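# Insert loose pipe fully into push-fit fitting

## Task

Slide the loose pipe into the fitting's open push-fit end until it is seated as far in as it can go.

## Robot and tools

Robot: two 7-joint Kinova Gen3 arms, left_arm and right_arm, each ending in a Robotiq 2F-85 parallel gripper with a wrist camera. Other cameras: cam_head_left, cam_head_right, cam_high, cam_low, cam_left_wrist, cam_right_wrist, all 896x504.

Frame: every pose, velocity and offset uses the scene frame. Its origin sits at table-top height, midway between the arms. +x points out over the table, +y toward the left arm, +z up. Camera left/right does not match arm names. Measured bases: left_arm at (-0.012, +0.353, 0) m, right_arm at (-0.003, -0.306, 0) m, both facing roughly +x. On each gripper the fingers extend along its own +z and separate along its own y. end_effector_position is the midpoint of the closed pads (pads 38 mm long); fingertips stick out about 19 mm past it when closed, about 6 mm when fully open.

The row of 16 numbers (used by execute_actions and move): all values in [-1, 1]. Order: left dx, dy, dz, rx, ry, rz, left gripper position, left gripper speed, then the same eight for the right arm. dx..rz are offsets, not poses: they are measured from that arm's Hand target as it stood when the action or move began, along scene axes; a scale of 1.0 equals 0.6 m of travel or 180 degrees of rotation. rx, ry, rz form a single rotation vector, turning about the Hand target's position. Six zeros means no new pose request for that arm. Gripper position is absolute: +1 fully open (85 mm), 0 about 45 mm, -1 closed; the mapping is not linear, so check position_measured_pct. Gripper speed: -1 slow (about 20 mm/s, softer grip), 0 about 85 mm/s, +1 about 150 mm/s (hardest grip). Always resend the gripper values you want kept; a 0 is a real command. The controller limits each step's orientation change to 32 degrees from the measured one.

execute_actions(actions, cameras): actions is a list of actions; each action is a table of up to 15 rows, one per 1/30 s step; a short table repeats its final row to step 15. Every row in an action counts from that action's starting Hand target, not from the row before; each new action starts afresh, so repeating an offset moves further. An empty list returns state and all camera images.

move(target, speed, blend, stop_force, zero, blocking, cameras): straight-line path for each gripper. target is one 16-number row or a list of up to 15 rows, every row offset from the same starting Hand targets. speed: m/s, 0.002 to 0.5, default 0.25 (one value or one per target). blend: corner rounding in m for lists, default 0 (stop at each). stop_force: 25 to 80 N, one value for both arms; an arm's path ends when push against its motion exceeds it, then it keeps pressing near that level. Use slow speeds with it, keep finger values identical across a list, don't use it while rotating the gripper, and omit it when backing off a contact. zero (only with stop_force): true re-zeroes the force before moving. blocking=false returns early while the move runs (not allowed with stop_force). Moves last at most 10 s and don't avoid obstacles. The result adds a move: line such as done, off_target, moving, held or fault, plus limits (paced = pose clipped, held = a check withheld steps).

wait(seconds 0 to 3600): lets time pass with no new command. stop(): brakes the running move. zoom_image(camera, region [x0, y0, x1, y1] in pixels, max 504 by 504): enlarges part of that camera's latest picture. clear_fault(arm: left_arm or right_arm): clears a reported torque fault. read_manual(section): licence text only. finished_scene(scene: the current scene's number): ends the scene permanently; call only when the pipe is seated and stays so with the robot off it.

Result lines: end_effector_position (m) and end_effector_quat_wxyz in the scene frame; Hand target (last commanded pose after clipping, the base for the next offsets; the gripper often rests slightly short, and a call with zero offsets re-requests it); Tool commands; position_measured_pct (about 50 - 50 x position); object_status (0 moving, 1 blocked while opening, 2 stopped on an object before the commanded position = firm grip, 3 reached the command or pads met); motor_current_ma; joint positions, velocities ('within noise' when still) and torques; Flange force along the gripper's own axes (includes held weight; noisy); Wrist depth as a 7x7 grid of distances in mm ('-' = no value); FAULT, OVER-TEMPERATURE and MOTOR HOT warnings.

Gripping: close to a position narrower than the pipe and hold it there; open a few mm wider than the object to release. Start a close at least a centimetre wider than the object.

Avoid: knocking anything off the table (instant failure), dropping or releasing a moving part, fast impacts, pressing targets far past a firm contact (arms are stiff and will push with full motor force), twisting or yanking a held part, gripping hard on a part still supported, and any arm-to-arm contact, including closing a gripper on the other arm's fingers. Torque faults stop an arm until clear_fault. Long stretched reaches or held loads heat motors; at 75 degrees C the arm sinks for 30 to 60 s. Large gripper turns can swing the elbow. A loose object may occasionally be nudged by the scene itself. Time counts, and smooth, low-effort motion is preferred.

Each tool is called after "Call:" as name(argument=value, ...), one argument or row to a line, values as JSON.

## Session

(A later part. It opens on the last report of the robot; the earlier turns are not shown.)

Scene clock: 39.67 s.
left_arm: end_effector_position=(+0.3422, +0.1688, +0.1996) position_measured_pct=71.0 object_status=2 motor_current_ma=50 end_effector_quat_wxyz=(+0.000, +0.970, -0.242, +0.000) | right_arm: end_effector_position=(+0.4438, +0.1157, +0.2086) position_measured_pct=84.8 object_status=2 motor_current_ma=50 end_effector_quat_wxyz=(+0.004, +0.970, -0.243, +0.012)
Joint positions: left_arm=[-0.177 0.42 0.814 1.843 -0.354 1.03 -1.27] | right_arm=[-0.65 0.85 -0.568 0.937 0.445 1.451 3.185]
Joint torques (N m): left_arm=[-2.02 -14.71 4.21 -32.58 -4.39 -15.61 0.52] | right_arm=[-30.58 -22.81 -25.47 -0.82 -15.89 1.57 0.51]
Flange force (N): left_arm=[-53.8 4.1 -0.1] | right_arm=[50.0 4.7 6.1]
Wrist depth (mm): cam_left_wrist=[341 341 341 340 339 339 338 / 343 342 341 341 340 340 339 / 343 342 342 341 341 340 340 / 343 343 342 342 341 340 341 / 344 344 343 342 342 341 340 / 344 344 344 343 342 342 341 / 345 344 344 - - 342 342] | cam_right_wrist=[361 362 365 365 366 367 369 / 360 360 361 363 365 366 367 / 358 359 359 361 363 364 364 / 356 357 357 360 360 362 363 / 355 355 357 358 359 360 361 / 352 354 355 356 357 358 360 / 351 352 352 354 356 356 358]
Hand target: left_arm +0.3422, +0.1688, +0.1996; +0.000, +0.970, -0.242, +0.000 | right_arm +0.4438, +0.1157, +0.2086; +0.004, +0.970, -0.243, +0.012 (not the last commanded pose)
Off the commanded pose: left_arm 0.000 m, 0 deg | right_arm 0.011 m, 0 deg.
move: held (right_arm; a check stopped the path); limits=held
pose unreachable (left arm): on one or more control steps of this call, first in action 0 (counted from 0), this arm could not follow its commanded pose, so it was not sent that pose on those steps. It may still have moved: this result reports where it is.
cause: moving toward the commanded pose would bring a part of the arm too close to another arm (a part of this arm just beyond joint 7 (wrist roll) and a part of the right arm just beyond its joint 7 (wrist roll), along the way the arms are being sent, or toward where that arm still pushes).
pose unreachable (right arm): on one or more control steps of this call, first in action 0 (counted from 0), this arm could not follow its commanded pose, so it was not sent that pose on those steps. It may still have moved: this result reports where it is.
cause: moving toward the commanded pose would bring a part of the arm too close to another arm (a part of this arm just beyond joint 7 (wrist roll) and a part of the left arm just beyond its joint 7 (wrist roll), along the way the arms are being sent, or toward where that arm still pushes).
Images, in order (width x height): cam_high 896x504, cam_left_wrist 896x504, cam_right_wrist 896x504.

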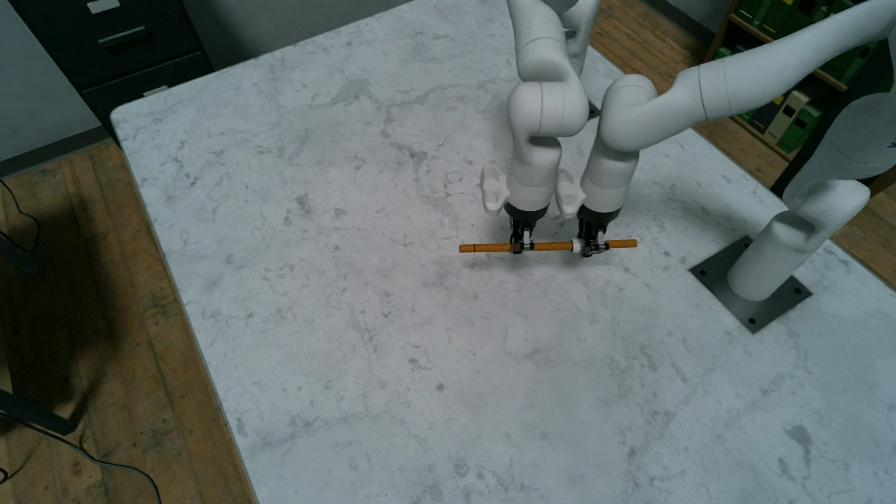

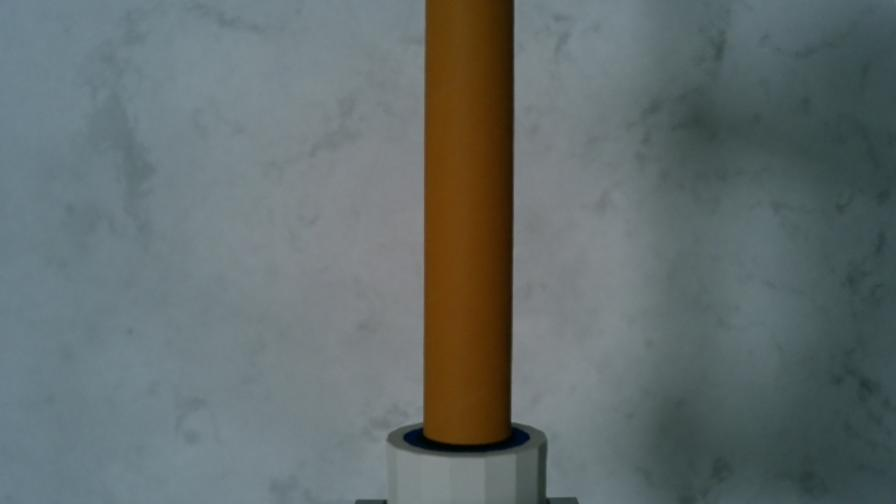

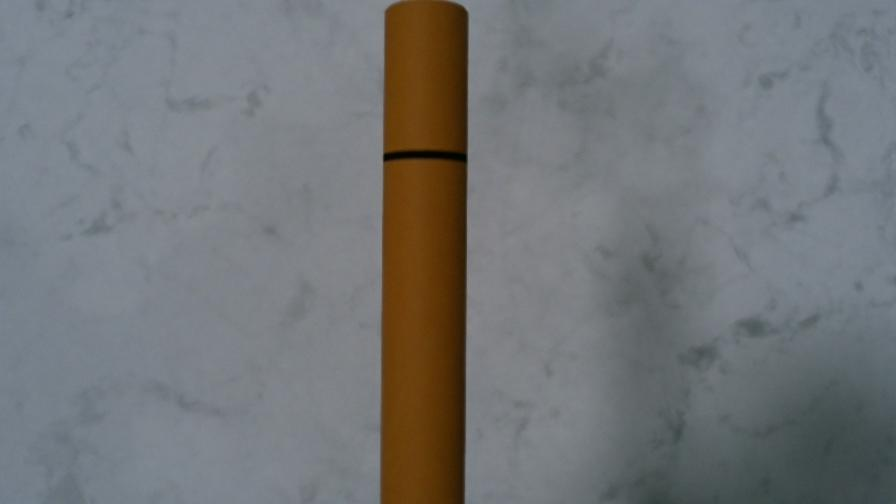

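Call:
move(
  target=[
    [0,0,0,0,0,0,-1,0.2,0.0015,-0.0008,0,0,0,0,-1,-1],
    [0,0,0,0,0,0,-1,0.2,0.0015,-0.0008,0,0,0,0,0.3,-0.5],
    [0,0,0,0,0,0,-1,0.2,0.0515,-0.0274,0,0,0,0,0.3,-0.5],
    [0,0,0,0,0,0,-1,0.2,0.0515,-0.0274,0,0,0,0,-1,0],
  ],
  speed=0.08,
  cameras=["cam_left_wrist","cam_low"],
)

Call:
move(
  target=[0,0,0,0,0,0,-1,0.2,-0.029,0.0154,0,0,0,0,-1,0],
  speed=0.015,
  stop_force=80,
  cameras=["cam_left_wrist","cam_right_wrist","cam_low"],
)

Scene clock: 41.87 s.
left_arm: end_effector_position=(+0.3433, +0.1683, +0.2001) position_measured_pct=71.0 object_status=2 motor_current_ma=50 end_effector_quat_wxyz=(+0.000, +0.970, -0.242, +0.001) | right_arm: end_effector_position=(+0.4447, +0.1152, +0.2086) position_measured_pct=35.1 object_status=0 motor_current_ma=0 end_effector_quat_wxyz=(+0.004, +0.970, -0.243, +0.012)
Joint positions: left_arm=[-0.177 0.42 0.814 1.841 -0.354 1.029 -1.27] | right_arm=[-0.649 0.851 -0.568 0.935 0.445 1.452 3.186]
Joint torques (N m): left_arm=[-1.27 -11.97 3.61 -7.46 0.02 -0.21 0.16] | right_arm=[-1 -23.96 -1.71 -9.1 0.24 0.2 0.58]
Flange force (N): left_arm=[1.6 2.7 1.0] | right_arm=[-1.7 7.3 2.9]
Wrist depth (mm): cam_left_wrist=[344 344 343 342 342 342 341 / 345 344 343 342 342 341 341 / 345 344 344 344 342 342 342 / 345 345 344 344 342 342 342 / 346 345 344 344 343 343 342 / 346 346 344 344 343 343 343 / 346 345 344 - - 342 342] | cam_right_wrist=[360 359 362 363 364 366 367 / 358 359 361 361 363 364 366 / 356 358 359 360 362 362 364 / 355 356 357 359 360 361 363 / 354 355 356 357 359 360 360 / 352 353 354 356 357 358 360 / 351 352 352 354 356 357 358]
Hand target: left_arm +0.3433, +0.1683, +0.2001; +0.000, +0.970, -0.242, +0.001 (last step not sent: back at the drive's target) | right_arm +0.4447, +0.1152, +0.2086; +0.004, +0.970, -0.243, +0.012 (last step not sent: back at the drive's target)
Tool commands: left_gripper/position=-1.0 left_gripper/speed=+0.2 right_gripper/position=+0.3 right_gripper/speed=-0.5
Off the commanded pose: left_arm 0.001 m, 0 deg | right_arm 0.034 m, 0 deg.
move: held (left_arm), held (right_arm; a check stopped the path); path passed 2 of 4 targets; target 4's new numbers were not sent; limits=held
pose unreachable (left arm): on one or more control steps of this call, first in action 0 (counted from 0), this arm could not follow its commanded pose, so it was not sent that pose on those steps. On the call's last step it was still not sent that pose. It may still have moved: this result reports where it is.
cause: moving toward the commanded pose would bring a part of the arm too close to another arm (a part of this arm just beyond joint 7 (wrist roll) and a part of the right arm just beyond its joint 7 (wrist roll), where that arm would come to rest).
pose unreachable (right arm): on one or more control steps of this call, first in action 0 (counted from 0), this arm could not follow its commanded pose, so it was not sent that pose on those steps. On the call's last step it was still not sent that pose. It may still have moved: this result reports where it is.
cause: moving toward the commanded pose would bring a part of the arm too close to another arm (a part of this arm just beyond joint 7 (wrist roll) and a part of the left arm just beyond its joint 7 (wrist roll), under 1 mm apart when this arm was first held).
Images, in order (width x height): cam_low 896x504, cam_left_wrist 896x504.

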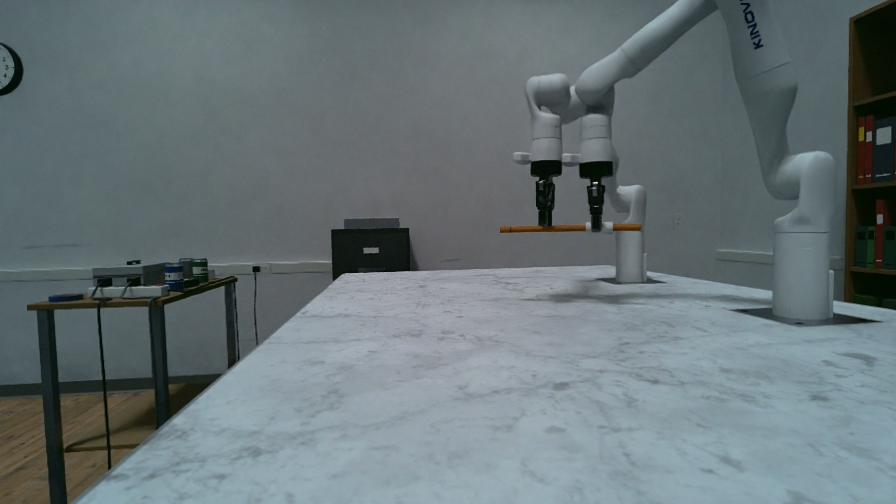

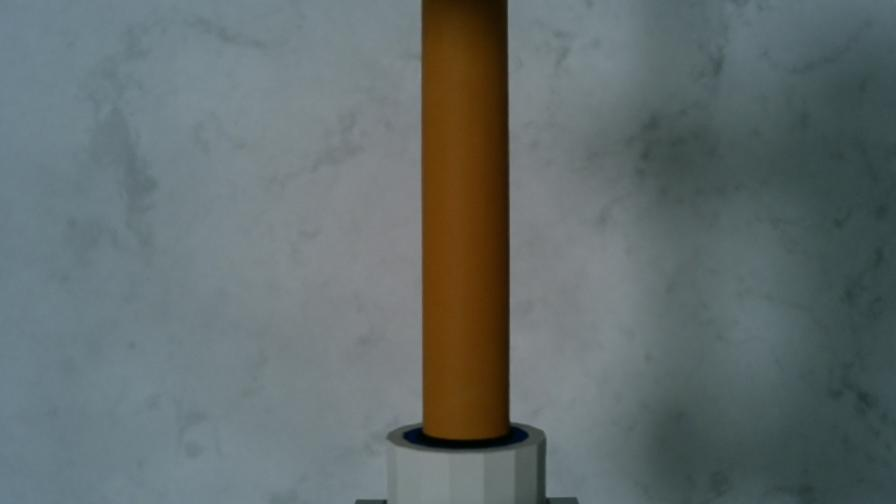

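Scene clock: 43.43 s.
left_arm: end_effector_position=(+0.3433, +0.1683, +0.2001) position_measured_pct=71.0 object_status=2 motor_current_ma=50 end_effector_quat_wxyz=(+0.000, +0.970, -0.242, +0.002) | right_arm: end_effector_position=(+0.4447, +0.1152, +0.2086) position_measured_pct=98.7 object_status=3 motor_current_ma=0 end_effector_quat_wxyz=(+0.004, +0.970, -0.243, +0.012)
Joint positions: left_arm=[-0.177 0.42 0.814 1.841 -0.354 1.029 -1.27] | right_arm=[-0.649 0.851 -0.568 0.935 0.445 1.452 3.186]
Joint torques (N m): left_arm=[-1.17 -12.01 3.64 -7.42 0.02 -0.28 0.14] | right_arm=[-1 -23.92 -1.72 -9.14 0.23 0.2 0.6]
Flange force (N): left_arm=[1.7 2.5 0.8] | right_arm=[-1.8 7.6 3.0]
Wrist depth (mm): cam_left_wrist=[344 343 344 342 342 342 341 / 345 344 343 342 342 342 341 / 344 344 344 343 343 342 342 / 345 346 344 343 342 343 341 / 346 344 345 344 343 342 342 / 346 345 344 344 343 343 342 / 346 346 345 - - 343 343] | cam_right_wrist=[360 361 361 180 365 366 367 / 358 359 359 360 363 364 366 / 356 357 359 358 362 362 364 / 355 357 357 358 359 361 363 / 354 354 356 173 360 360 361 / 352 353 354 355 357 358 361 / 350 351 353 353 355 357 357]
Hand target: left_arm +0.3433, +0.1683, +0.2001; +0.000, +0.970, -0.242, +0.001 (last step not sent: back at the drive's target) | right_arm +0.4447, +0.1152, +0.2086; +0.004, +0.970, -0.243, +0.012 (last step not sent: back at the drive's target)
Off the commanded pose: left_arm 0.000 m, 0 deg | right_arm 0.020 m, 0 deg.
move: held (left_arm), held (right_arm; a check stopped the path); limits=held
pose unreachable (left arm): on one or more control steps of this call, first in action 0 (counted from 0), this arm could not follow its commanded pose, so it was not sent that pose on those steps. On the call's last step it was still not sent that pose. It may still have moved: this result reports where it is.
cause: moving toward the commanded pose would bring a part of the arm too close to another arm (a part of this arm just beyond joint 7 (wrist roll) and a part of the right arm just beyond its joint 7 (wrist roll), where that arm would come to rest).
pose unreachable (right arm): on one or more control steps of this call, first in action 0 (counted from 0), this arm could not follow its commanded pose, so it was not sent that pose on those steps. On the call's last step it was still not sent that pose. It may still have moved: this result reports where it is.
cause: moving toward the commanded pose would bring a part of the arm too close to another arm (a part of this arm just beyond joint 7 (wrist roll) and a part of the left arm just beyond its joint 7 (wrist roll), under 1 mm apart when this arm was first held).
Images, in order (width x height): cam_low 896x504, cam_left_wrist 896x504, cam_right_wrist 896x504.

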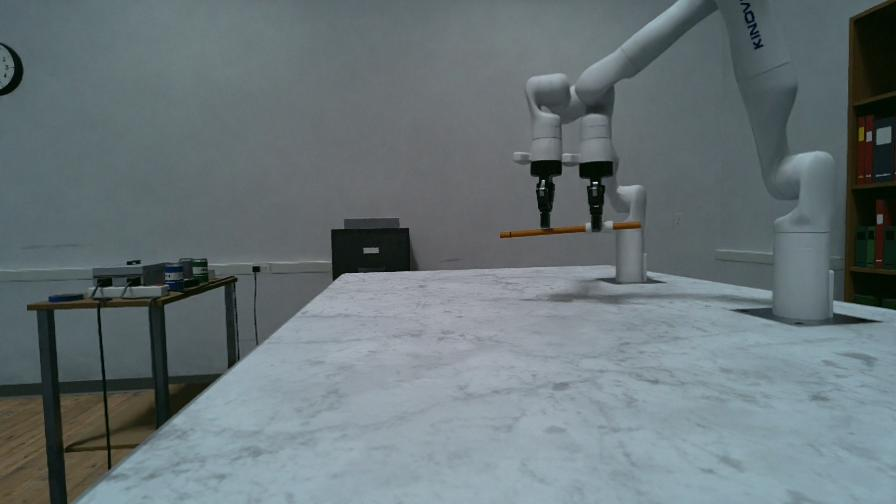

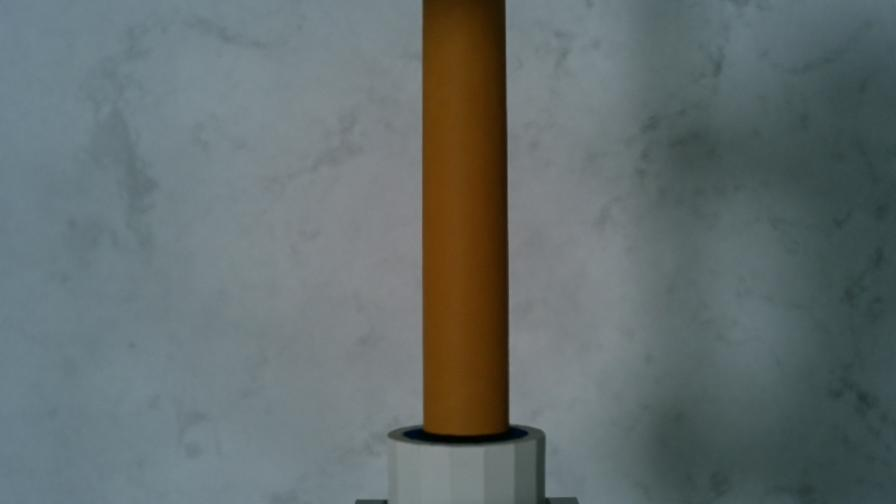

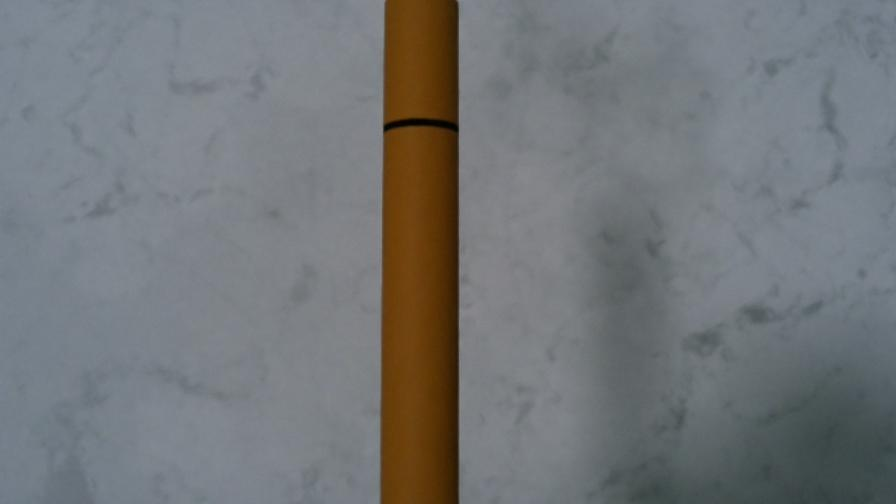

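Call:
move(
  target=[0,0,0,0,0,0,-1,0.2,0.0441,-0.0235,0,0,0,0,0.3,0],
  speed=0.08,
  cameras=["cam_left_wrist","cam_low"],
)

Scene clock: 44.63 s.
left_arm: end_effector_position=(+0.3433, +0.1683, +0.2001) position_measured_pct=71.0 object_status=2 motor_current_ma=50 end_effector_quat_wxyz=(+0.000, +0.970, -0.242, +0.001) | right_arm: end_effector_position=(+0.4712, +0.1011, +0.2086) position_measured_pct=35.1 object_status=0 motor_current_ma=0 end_effector_quat_wxyz=(+0.004, +0.970, -0.243, +0.012)
Joint positions: left_arm=[-0.177 0.42 0.814 1.841 -0.354 1.029 -1.27] | right_arm=[-0.617 0.877 -0.562 0.877 0.45 1.477 3.245]
Joint torques (N m): left_arm=[-1.18 -11.97 3.63 -7.33 0.01 -0.33 0.18] | right_arm=[-0.99 -24.43 -1.56 -9.09 0.22 0.14 0.6]
Flange force (N): left_arm=[2.0 2.4 0.4] | right_arm=[-2.2 7.4 2.9]
Wrist depth (mm): cam_left_wrist=[344 344 343 342 342 341 341 / 345 345 344 343 342 342 341 / 345 344 344 342 342 342 342 / 346 345 344 344 342 343 342 / 346 345 344 344 342 343 342 / 346 345 345 344 343 343 342 / 346 345 345 - - 343 342] | cam_right_wrist=[359 362 362 364 365 365 367 / 358 359 361 362 364 364 365 / 356 358 359 359 362 361 364 / 356 356 357 357 360 361 363 / 353 355 356 175 359 359 361 / 352 353 354 355 358 359 360 / 351 351 352 353 355 356 359]
Hand target: left_arm +0.3433, +0.1683, +0.2001; +0.000, +0.970, -0.242, +0.001 | right_arm +0.4712, +0.1011, +0.2086; +0.004, +0.970, -0.243, +0.012
Off the commanded pose: left_arm 0.000 m, 0 deg | right_arm 0.000 m, 0 deg.
held back during your reply time or a wait (left arm), on 7 control steps: a part of the arm was too close to another arm, or the arm's last command would have brought one too close.
held back during your reply time or a wait (right arm), on 7 control steps: a part of the arm was too close to another arm, or the arm's last command would have brought one too close.
move: done; limits=held
pose unreachable (left arm): on one or more control steps of this call, first in action 0 (counted from 0), this arm could not follow its commanded pose, so it was not sent that pose on those steps. It may still have moved: this result reports where it is.
cause: moving toward the commanded pose would bring a part of the arm too close to another arm (a part of this arm just beyond joint 7 (wrist roll) and a part of the right arm just beyond its joint 7 (wrist roll), where that arm would come to rest).
Images, in order (width x height): cam_low 896x504, cam_left_wrist 896x504.

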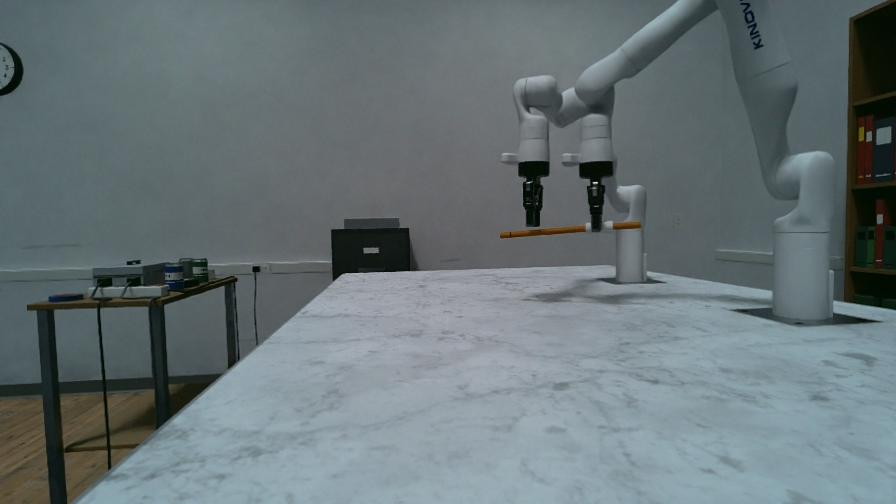

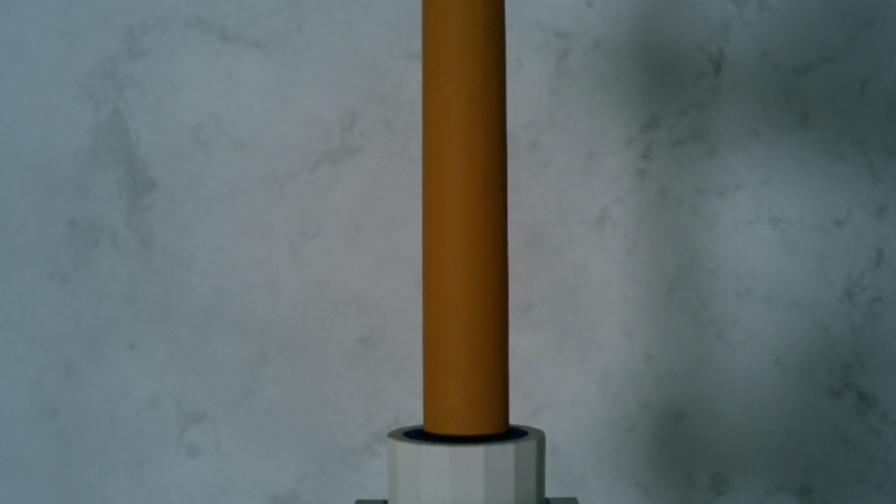

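Call:
move(
  target=[
    [0,0,0,0,0,0,-1,0.2,0.0177,-0.0093,-0.0227,0.0107,0.0201,0,0.3,0],
    [0,0,0,0,0,0,-1,0.2,0.0177,-0.0093,-0.0227,0.0107,0.0201,0,-1,0],
  ],
  speed=0.06,
  cameras=["cam_left_wrist","cam_low"],
)

Call:
zoom_image(
  camera="cam_low",
  region=[480, 190, 660, 260],
)

Scene clock: 46.77 s.
left_arm: end_effector_position=(+0.3433, +0.1683, +0.2001) position_measured_pct=71.0 object_status=2 motor_current_ma=50 end_effector_quat_wxyz=(+0.000, +0.970, -0.242, +0.001) | right_arm: end_effector_position=(+0.4818, +0.0955, +0.1950) position_measured_pct=85.3 object_status=2 motor_current_ma=50 end_effector_quat_wxyz=(-0.005, +0.970, -0.243, -0.022)
Joint positions: left_arm=[-0.177 0.42 0.814 1.841 -0.354 1.029 -1.27] | right_arm=[-0.572 0.925 -0.584 0.828 0.412 1.495 3.301]
Joint torques (N m): left_arm=[-1.69 -12.21 3.13 -7.72 -0.18 -0.31 0.27] | right_arm=[-0.88 -24.59 -1.64 -8.59 0.11 0.51 0.64]
Flange force (N): left_arm=[1.5 3.5 1.0] | right_arm=[-2.7 7.5 2.8]
Wrist depth (mm): cam_left_wrist=[344 344 344 342 341 342 341 / 344 344 344 343 342 342 341 / 345 344 344 343 342 342 341 / 345 344 344 343 343 342 342 / 346 345 344 344 343 343 342 / 346 345 345 344 343 343 343 / 346 345 345 - - 343 342] | cam_right_wrist=[335 337 337 338 340 341 343 / 336 338 338 339 341 342 343 / 336 338 339 340 341 343 344 / 337 337 339 339 342 344 344 / 337 338 - 340 342 344 345 / 338 340 - 341 343 344 345 / 338 339 - 342 343 344 346]
Hand target: left_arm +0.3433, +0.1683, +0.2001; +0.000, +0.970, -0.242, +0.001 | right_arm +0.4818, +0.0955, +0.1950; -0.005, +0.970, -0.243, -0.022
Off the commanded pose: left_arm 0.000 m, 0 deg | right_arm 0.000 m, 0 deg.
move: done
Images, in order (width x height): cam_low 896x504, cam_left_wrist 896x504.

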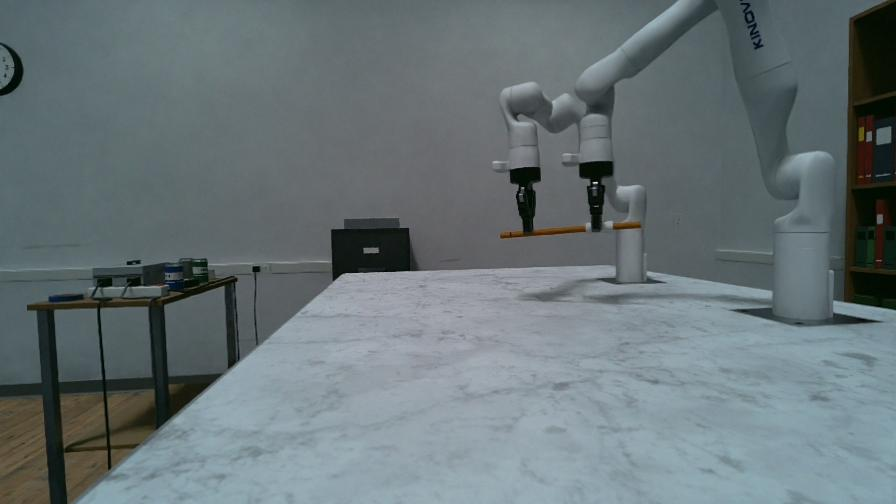

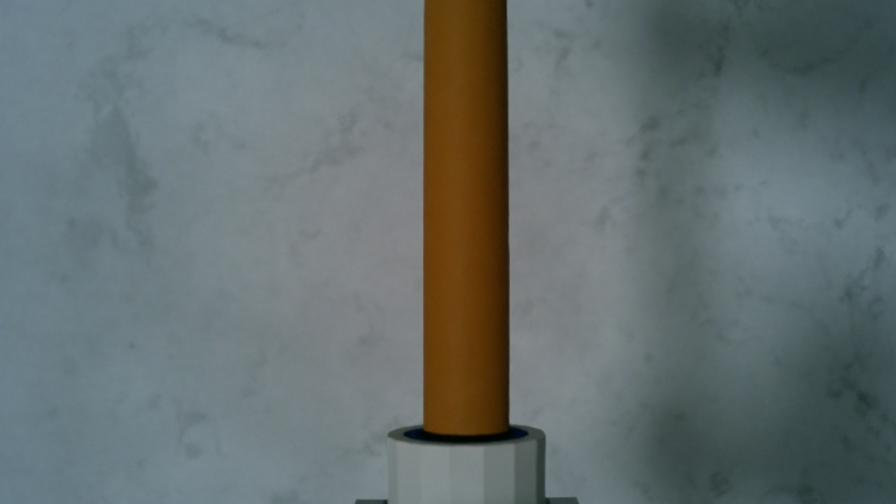

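Scaled by 2.800 from the camera's image (finer frame: 1280x720).

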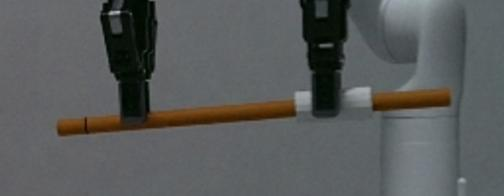

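Call:
move(
  target=[0,0,0,0,0,0,-1,0.2,-0.0368,0.0195,0.0029,0,0,0,-1,0],
  speed=0.015,
  stop_force=80,
  cameras=["cam_left_wrist","cam_low","cam_high"],
)

Call:
zoom_image(
  camera="cam_low",
  region=[480, 190, 660, 260],
)

Call:
zoom_image(
  camera="cam_left_wrist",
  region=[340, 304, 600, 504],
)

Scene clock: 48.50 s.
left_arm: end_effector_position=(+0.3432, +0.1684, +0.2000) position_measured_pct=71.0 object_status=2 motor_current_ma=50 end_effector_quat_wxyz=(+0.000, +0.970, -0.242, +0.001) | right_arm: end_effector_position=(+0.4693, +0.1020, +0.1961) position_measured_pct=85.3 object_status=2 motor_current_ma=50 end_effector_quat_wxyz=(-0.005, +0.970, -0.243, -0.022)
Joint positions: left_arm=[-0.177 0.42 0.814 1.842 -0.354 1.029 -1.27] | right_arm=[-0.584 0.909 -0.587 0.861 0.409 1.48 3.272]
Joint torques (N m): left_arm=[-1.73 -16.57 5.27 -48.98 -7.23 -26.33 0.53] | right_arm=[-50.21 -22.97 -40.07 6.82 -26.44 4.78 0.67]
Flange force (N): left_arm=[-89.6 3.7 -2.5] | right_arm=[83.4 4.5 4.2]
Wrist depth (mm): cam_left_wrist=[341 341 340 340 339 339 339 / 342 341 341 341 339 339 339 / 342 342 342 341 340 340 339 / 344 343 342 341 342 341 340 / 344 343 343 342 342 342 341 / 344 344 343 341 342 342 341 / 345 345 343 - - 342 341] | cam_right_wrist=[338 338 341 341 343 343 345 / 338 341 341 342 343 345 345 / 338 340 341 342 343 345 345 / 338 340 341 341 344 344 345 / 339 340 - 342 344 345 346 / 339 340 - 341 343 345 346 / 339 341 - 342 344 345 347]
Hand target: left_arm +0.3433, +0.1683, +0.2001; +0.000, +0.970, -0.242, +0.001 | right_arm +0.4693, +0.1020, +0.1960; -0.005, +0.970, -0.243, -0.022 (not the last commanded pose)
Off the commanded pose: left_arm 0.000 m, 0 deg | right_arm 0.011 m, 0 deg.
move: contact (right_arm)
Images, in order (width x height): cam_high 896x504, cam_low 896x504, cam_left_wrist 896x504.

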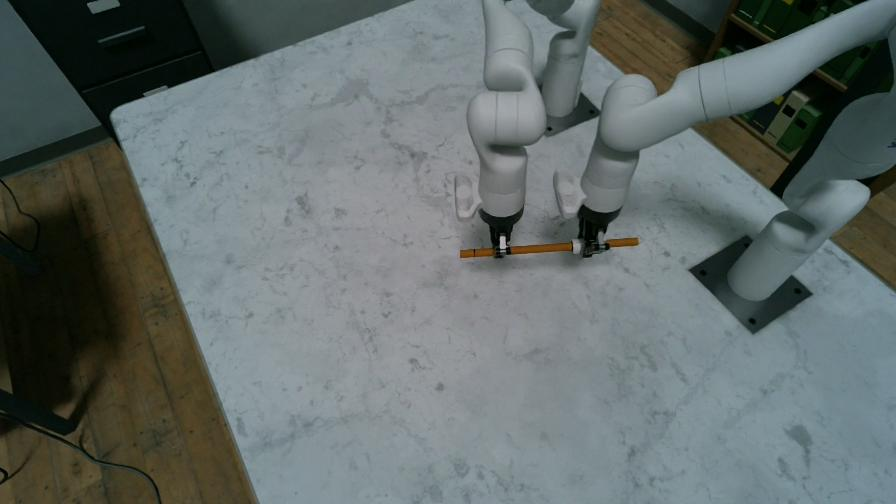

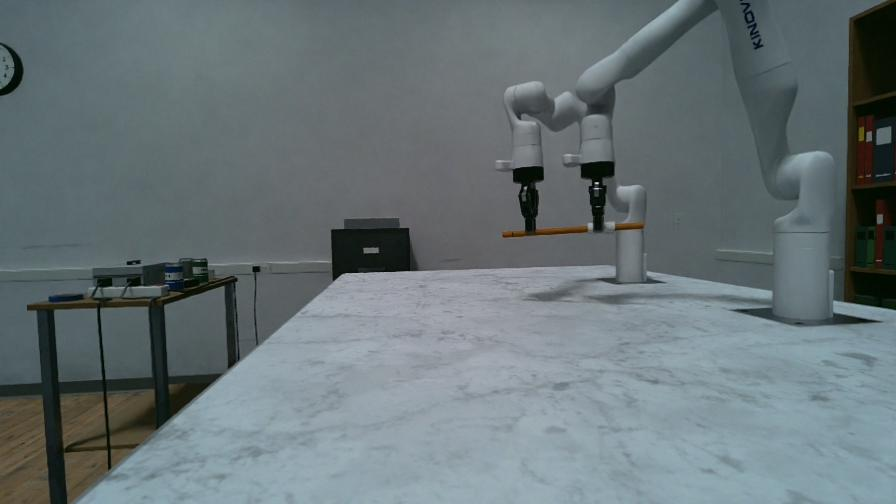

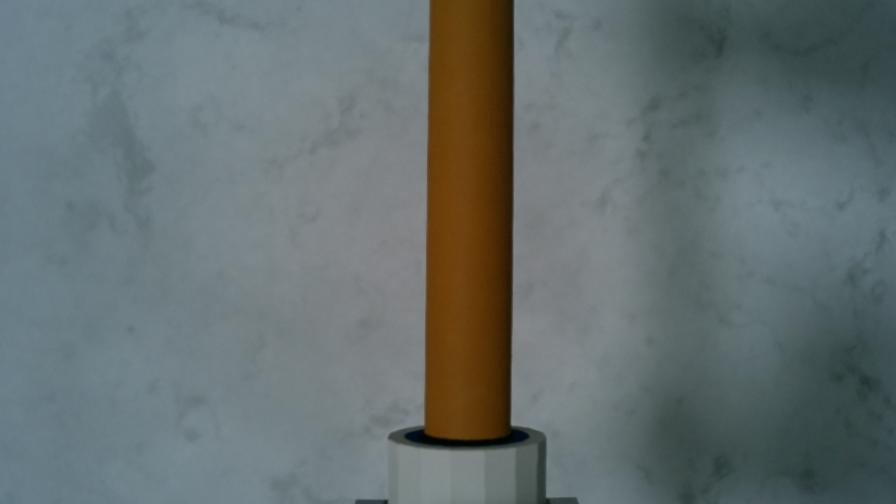

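Scaled by 2.800 from the camera's image (finer frame: 1280x720).

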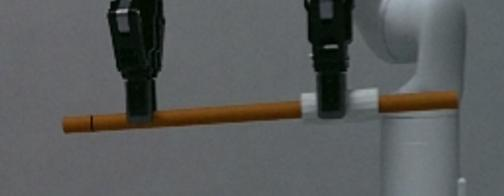

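Scaled by 1.938 from the camera's image (finer frame: 1280x720).

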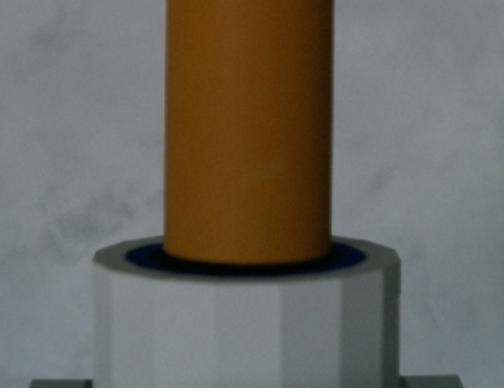

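Call:
move(
  target=[
    [0,0,0,0,0,0,-1,0.2,0.0185,-0.0098,-0.0015,0,0,0,-1,0],
    [0,0,0,0,0,0,-1,0.2,0.0185,-0.0098,-0.0015,0,0,0,0.3,-0.7],
    [0,0,0,0,0,0,-1,0.2,0.0185,-0.0098,0.12,0,0,0,0.3,-0.7],
    [0,0,0,0,0,0,-1,0.2,0.15,-0.3,0.15,0,0,0,0.3,-0.7],
  ],
  speed=[0.04,0.1,0.1,0.2],
  blend=[0,0,0.01,0],
  cameras=["cam_low","cam_left_wrist"],
)

Call:
zoom_image(
  camera="cam_low",
  region=[480, 190, 660, 260],
)

Call:
zoom_image(
  camera="cam_left_wrist",
  region=[340, 304, 600, 504],
)

Scene clock: 53.53 s.
left_arm: end_effector_position=(+0.3433, +0.1683, +0.2001) position_measured_pct=71.0 object_status=2 motor_current_ma=50 end_effector_quat_wxyz=(+0.000, +0.970, -0.242, +0.001) | right_arm: end_effector_position=(+0.5592, -0.0780, +0.2860) position_measured_pct=35.1 object_status=3 motor_current_ma=0 end_effector_quat_wxyz=(-0.005, +0.970, -0.243, -0.022)
Joint positions: left_arm=[-0.177 0.42 0.814 1.841 -0.354 1.029 -1.27] | right_arm=[-0.29 0.839 -0.588 0.696 0.389 1.709 3.627]
Joint torques (N m): left_arm=[-1.26 -11.91 3.53 -7.33 -0.01 -0.28 0.13] | right_arm=[-1.05 -23.88 -1.28 -9.01 0.05 0.22 0.56]
Flange force (N): left_arm=[1.9 2.7 0.5] | right_arm=[-5.7 8.0 5.1]
Wrist depth (mm): cam_left_wrist=[344 344 343 343 342 341 341 / 344 344 344 343 342 342 341 / 345 344 344 343 342 342 342 / 345 344 344 343 343 342 341 / 345 345 344 343 342 343 342 / 345 345 344 345 343 343 342 / 346 345 345 - - 343 343] | cam_right_wrist=[425 426 428 431 431 432 435 / 427 429 430 431 433 434 435 / 427 429 431 431 434 435 436 / 429 430 431 433 434 434 436 / 429 430 431 434 435 436 438 / 428 431 432 435 436 436 438 / 429 431 432 435 437 436 439]
Hand target: left_arm +0.3433, +0.1683, +0.2001; +0.000, +0.970, -0.242, +0.001 | right_arm +0.5593, -0.0780, +0.2860; -0.005, +0.970, -0.243, -0.022
Off the commanded pose: left_arm 0.000 m, 0 deg | right_arm 0.000 m, 0 deg.
move: done

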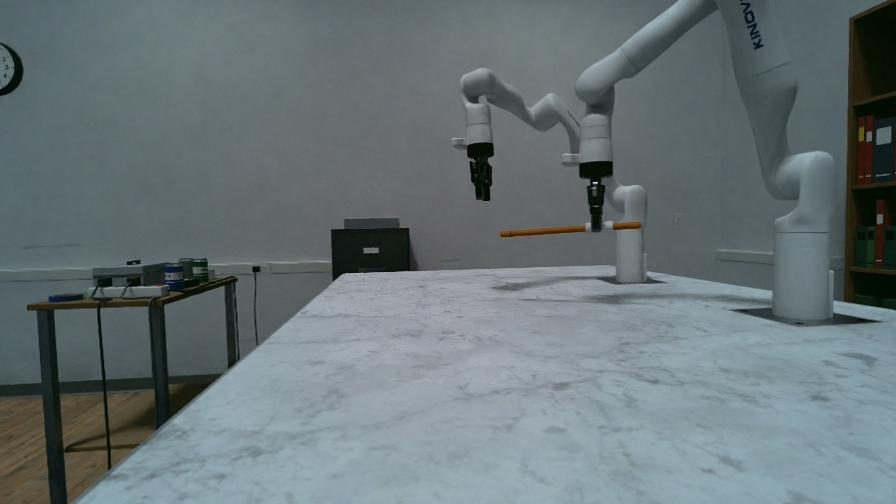

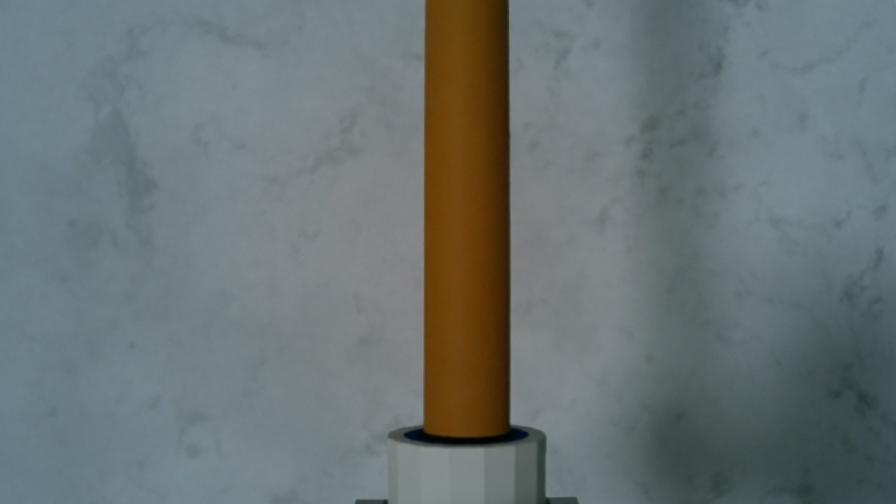

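Scaled by 2.800 from the camera's image (finer frame: 1280x720).

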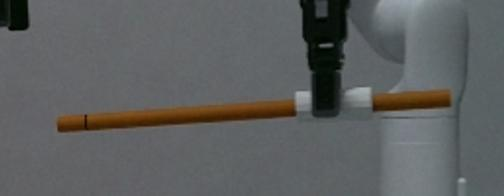

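Scaled by 1.938 from the camera's image (finer frame: 1280x720).

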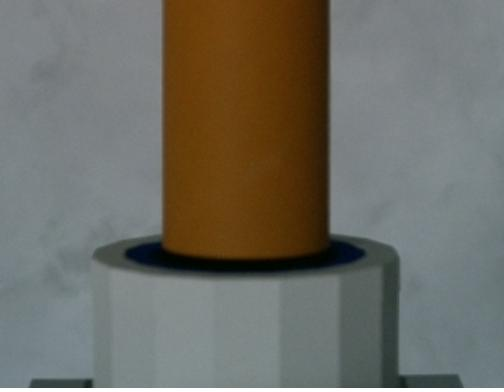

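Call:
move(
  target=[
    [0,0,-0.275,-0.0057,-0.0108,0,-1,0.2,0,0,0,0,0,0,0.3,-0.7],
    [0,0,-0.29,-0.0057,-0.0108,0,-1,0.2,0,0,0,0,0,0,0.3,-0.7],
  ],
  speed=[0.15,0.03],
  cameras=["cam_low"],
)

Call:
zoom_image(
  camera="cam_low",
  region=[480, 250, 680, 330],
)

Scene clock: 55.73 s.
left_arm: end_effector_position=(+0.3433, +0.1683, +0.0261) position_measured_pct=71.0 object_status=2 motor_current_ma=50 end_effector_quat_wxyz=(+0.005, +0.970, -0.242, +0.020) | right_arm: end_effector_position=(+0.5593, -0.0780, +0.2860) position_measured_pct=35.1 object_status=3 motor_current_ma=0 end_effector_quat_wxyz=(-0.005, +0.970, -0.243, -0.022)
Joint positions: left_arm=[0.052 0.709 0.509 2.07 -0.727 0.497 -0.947] | right_arm=[-0.29 0.839 -0.588 0.696 0.389 1.709 3.627]
Joint torques (N m): left_arm=[-1.28 -14.95 3.58 -3.39 -0.11 -0.39 0.18] | right_arm=[-1 -23.98 -1.26 -9.03 0.05 0.27 0.62]
Flange force (N): left_arm=[0.0 3.6 1.9] | right_arm=[-5.8 7.9 5.4]
Wrist depth (mm): cam_left_wrist=[174 174 174 - 173 173 172 / 174 174 173 - 173 172 172 / 173 173 173 - 172 172 172 / 173 173 172 - 172 172 171 / 173 172 172 - 171 171 171 / 172 172 172 - 171 171 171 / 172 172 171 - 171 170 170] | cam_right_wrist=[425 428 429 431 433 435 434 / 426 428 430 432 433 434 434 / 428 428 429 431 434 436 436 / 427 430 430 432 434 436 437 / 427 429 433 433 434 437 437 / 429 430 431 433 434 437 439 / 430 431 435 434 436 437 438]
Hand target: left_arm +0.3433, +0.1683, +0.0261; +0.005, +0.970, -0.242, +0.020 | right_arm +0.5593, -0.0780, +0.2860; -0.005, +0.970, -0.243, -0.022
Off the commanded pose: left_arm 0.000 m, 0 deg | right_arm 0.000 m, 0 deg.
move: done

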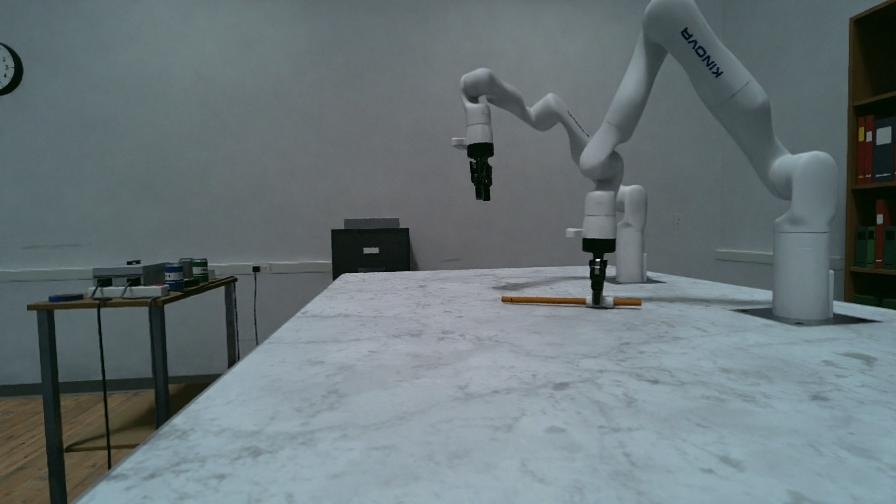

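Scaled by 2.520 from the camera's image (finer frame: 1280x720).

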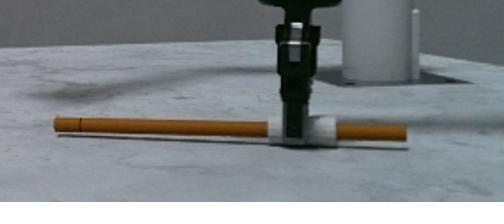

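Call:
move(
  target=[
    [0,0,-0.001,0.003,0.0055,0,-1,0.2,0,0,0,0,0,0,0.3,-0.7],
    [0,0,-0.001,0.003,0.0055,0,0.1,-1,0,0,0,0,0,0,0.3,-0.7],
    [0,0,0.15,0.003,0.0055,0,0.1,-1,0,0,0,0,0,0,0.3,-0.7],
  ],
  speed=[0.03,0.1,0.1],
  cameras=["cam_low","cam_left_wrist","cam_high"],
)

Call:
zoom_image(
  camera="cam_high",
  region=[440, 220, 680, 320],
)

Scene clock: 59.33 s.
left_arm: end_effector_position=(+0.3433, +0.1683, +0.1160) position_measured_pct=45.0 object_status=3 motor_current_ma=0 end_effector_quat_wxyz=(+0.002, +0.970, -0.242, +0.011) | right_arm: end_effector_position=(+0.5593, -0.0780, +0.2860) position_measured_pct=35.1 object_status=3 motor_current_ma=0 end_effector_quat_wxyz=(-0.005, +0.970, -0.243, -0.022)
Joint positions: left_arm=[-0.093 0.549 0.714 1.981 -0.515 0.773 -1.129] | right_arm=[-0.29 0.839 -0.588 0.696 0.389 1.709 3.627]
Joint torques (N m): left_arm=[-1.12 -12.82 3.71 -5.19 0.14 -0.24 0.17] | right_arm=[-1.02 -23.94 -1.25 -9.01 0.02 0.24 0.61]
Flange force (N): left_arm=[1.7 2.7 0.1] | right_arm=[-5.7 7.8 5.2]
Wrist depth (mm): cam_left_wrist=[263 263 262 247 261 261 260 / 262 262 262 246 261 260 260 / 262 262 261 245 261 261 260 / 262 262 261 245 260 260 260 / 262 262 261 244 260 260 259 / 262 261 261 240 260 260 259 / 261 261 260 238 260 259 259] | cam_right_wrist=[424 428 428 431 431 435 436 / 426 428 428 430 433 434 438 / 427 430 429 431 432 435 436 / 427 429 429 433 434 436 436 / 429 430 431 433 434 436 436 / 429 431 432 434 434 437 439 / 429 432 433 434 437 437 440]
Hand target: left_arm +0.3433, +0.1683, +0.1161; +0.002, +0.970, -0.242, +0.011 | right_arm +0.5593, -0.0780, +0.2860; -0.005, +0.970, -0.243, -0.022
Off the commanded pose: left_arm 0.000 m, 0 deg | right_arm 0.000 m, 0 deg.
move: done
Images, in order (width x height): cam_high 896x504, cam_low 896x504, cam_left_wrist 896x504.

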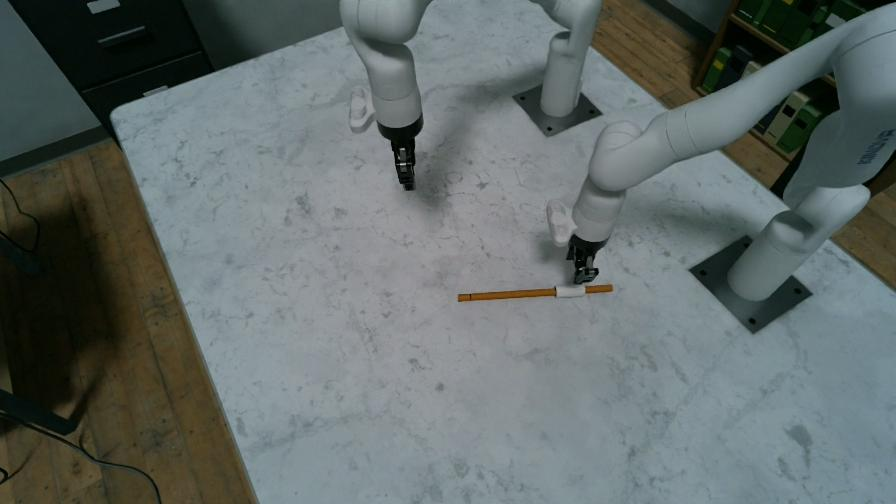

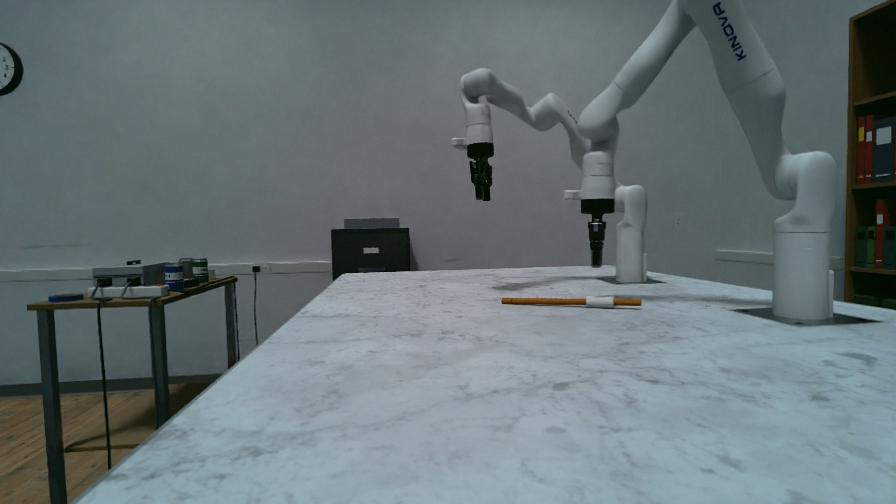

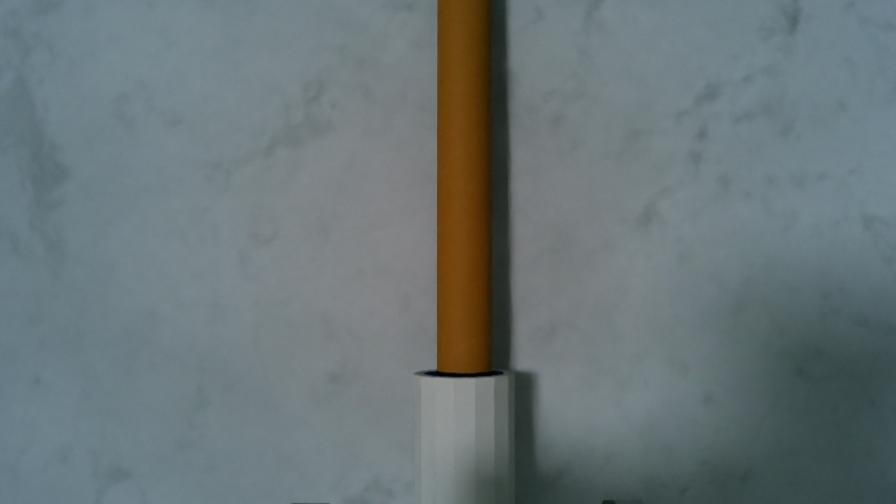

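Scaled by 2.100 from the camera's image (finer frame: 1280x720).

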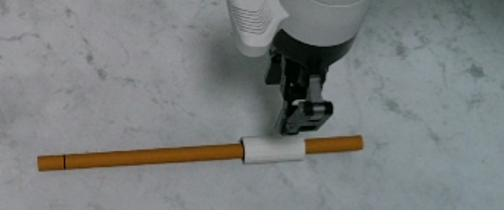

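Call:
zoom_image(
  camera="cam_left_wrist",
  region=[380, 330, 540, 420],
)

Scaled by 3.150 from the camera's image (finer frame: 1280x720).

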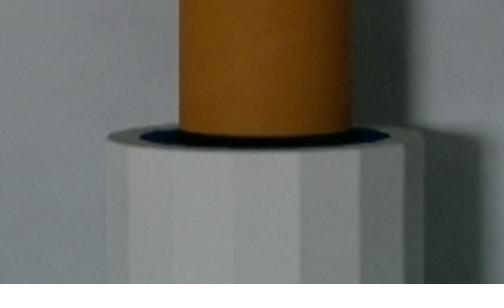

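Call:
finished_scene(
  scene=1,
)

The scene is finished: the task was done.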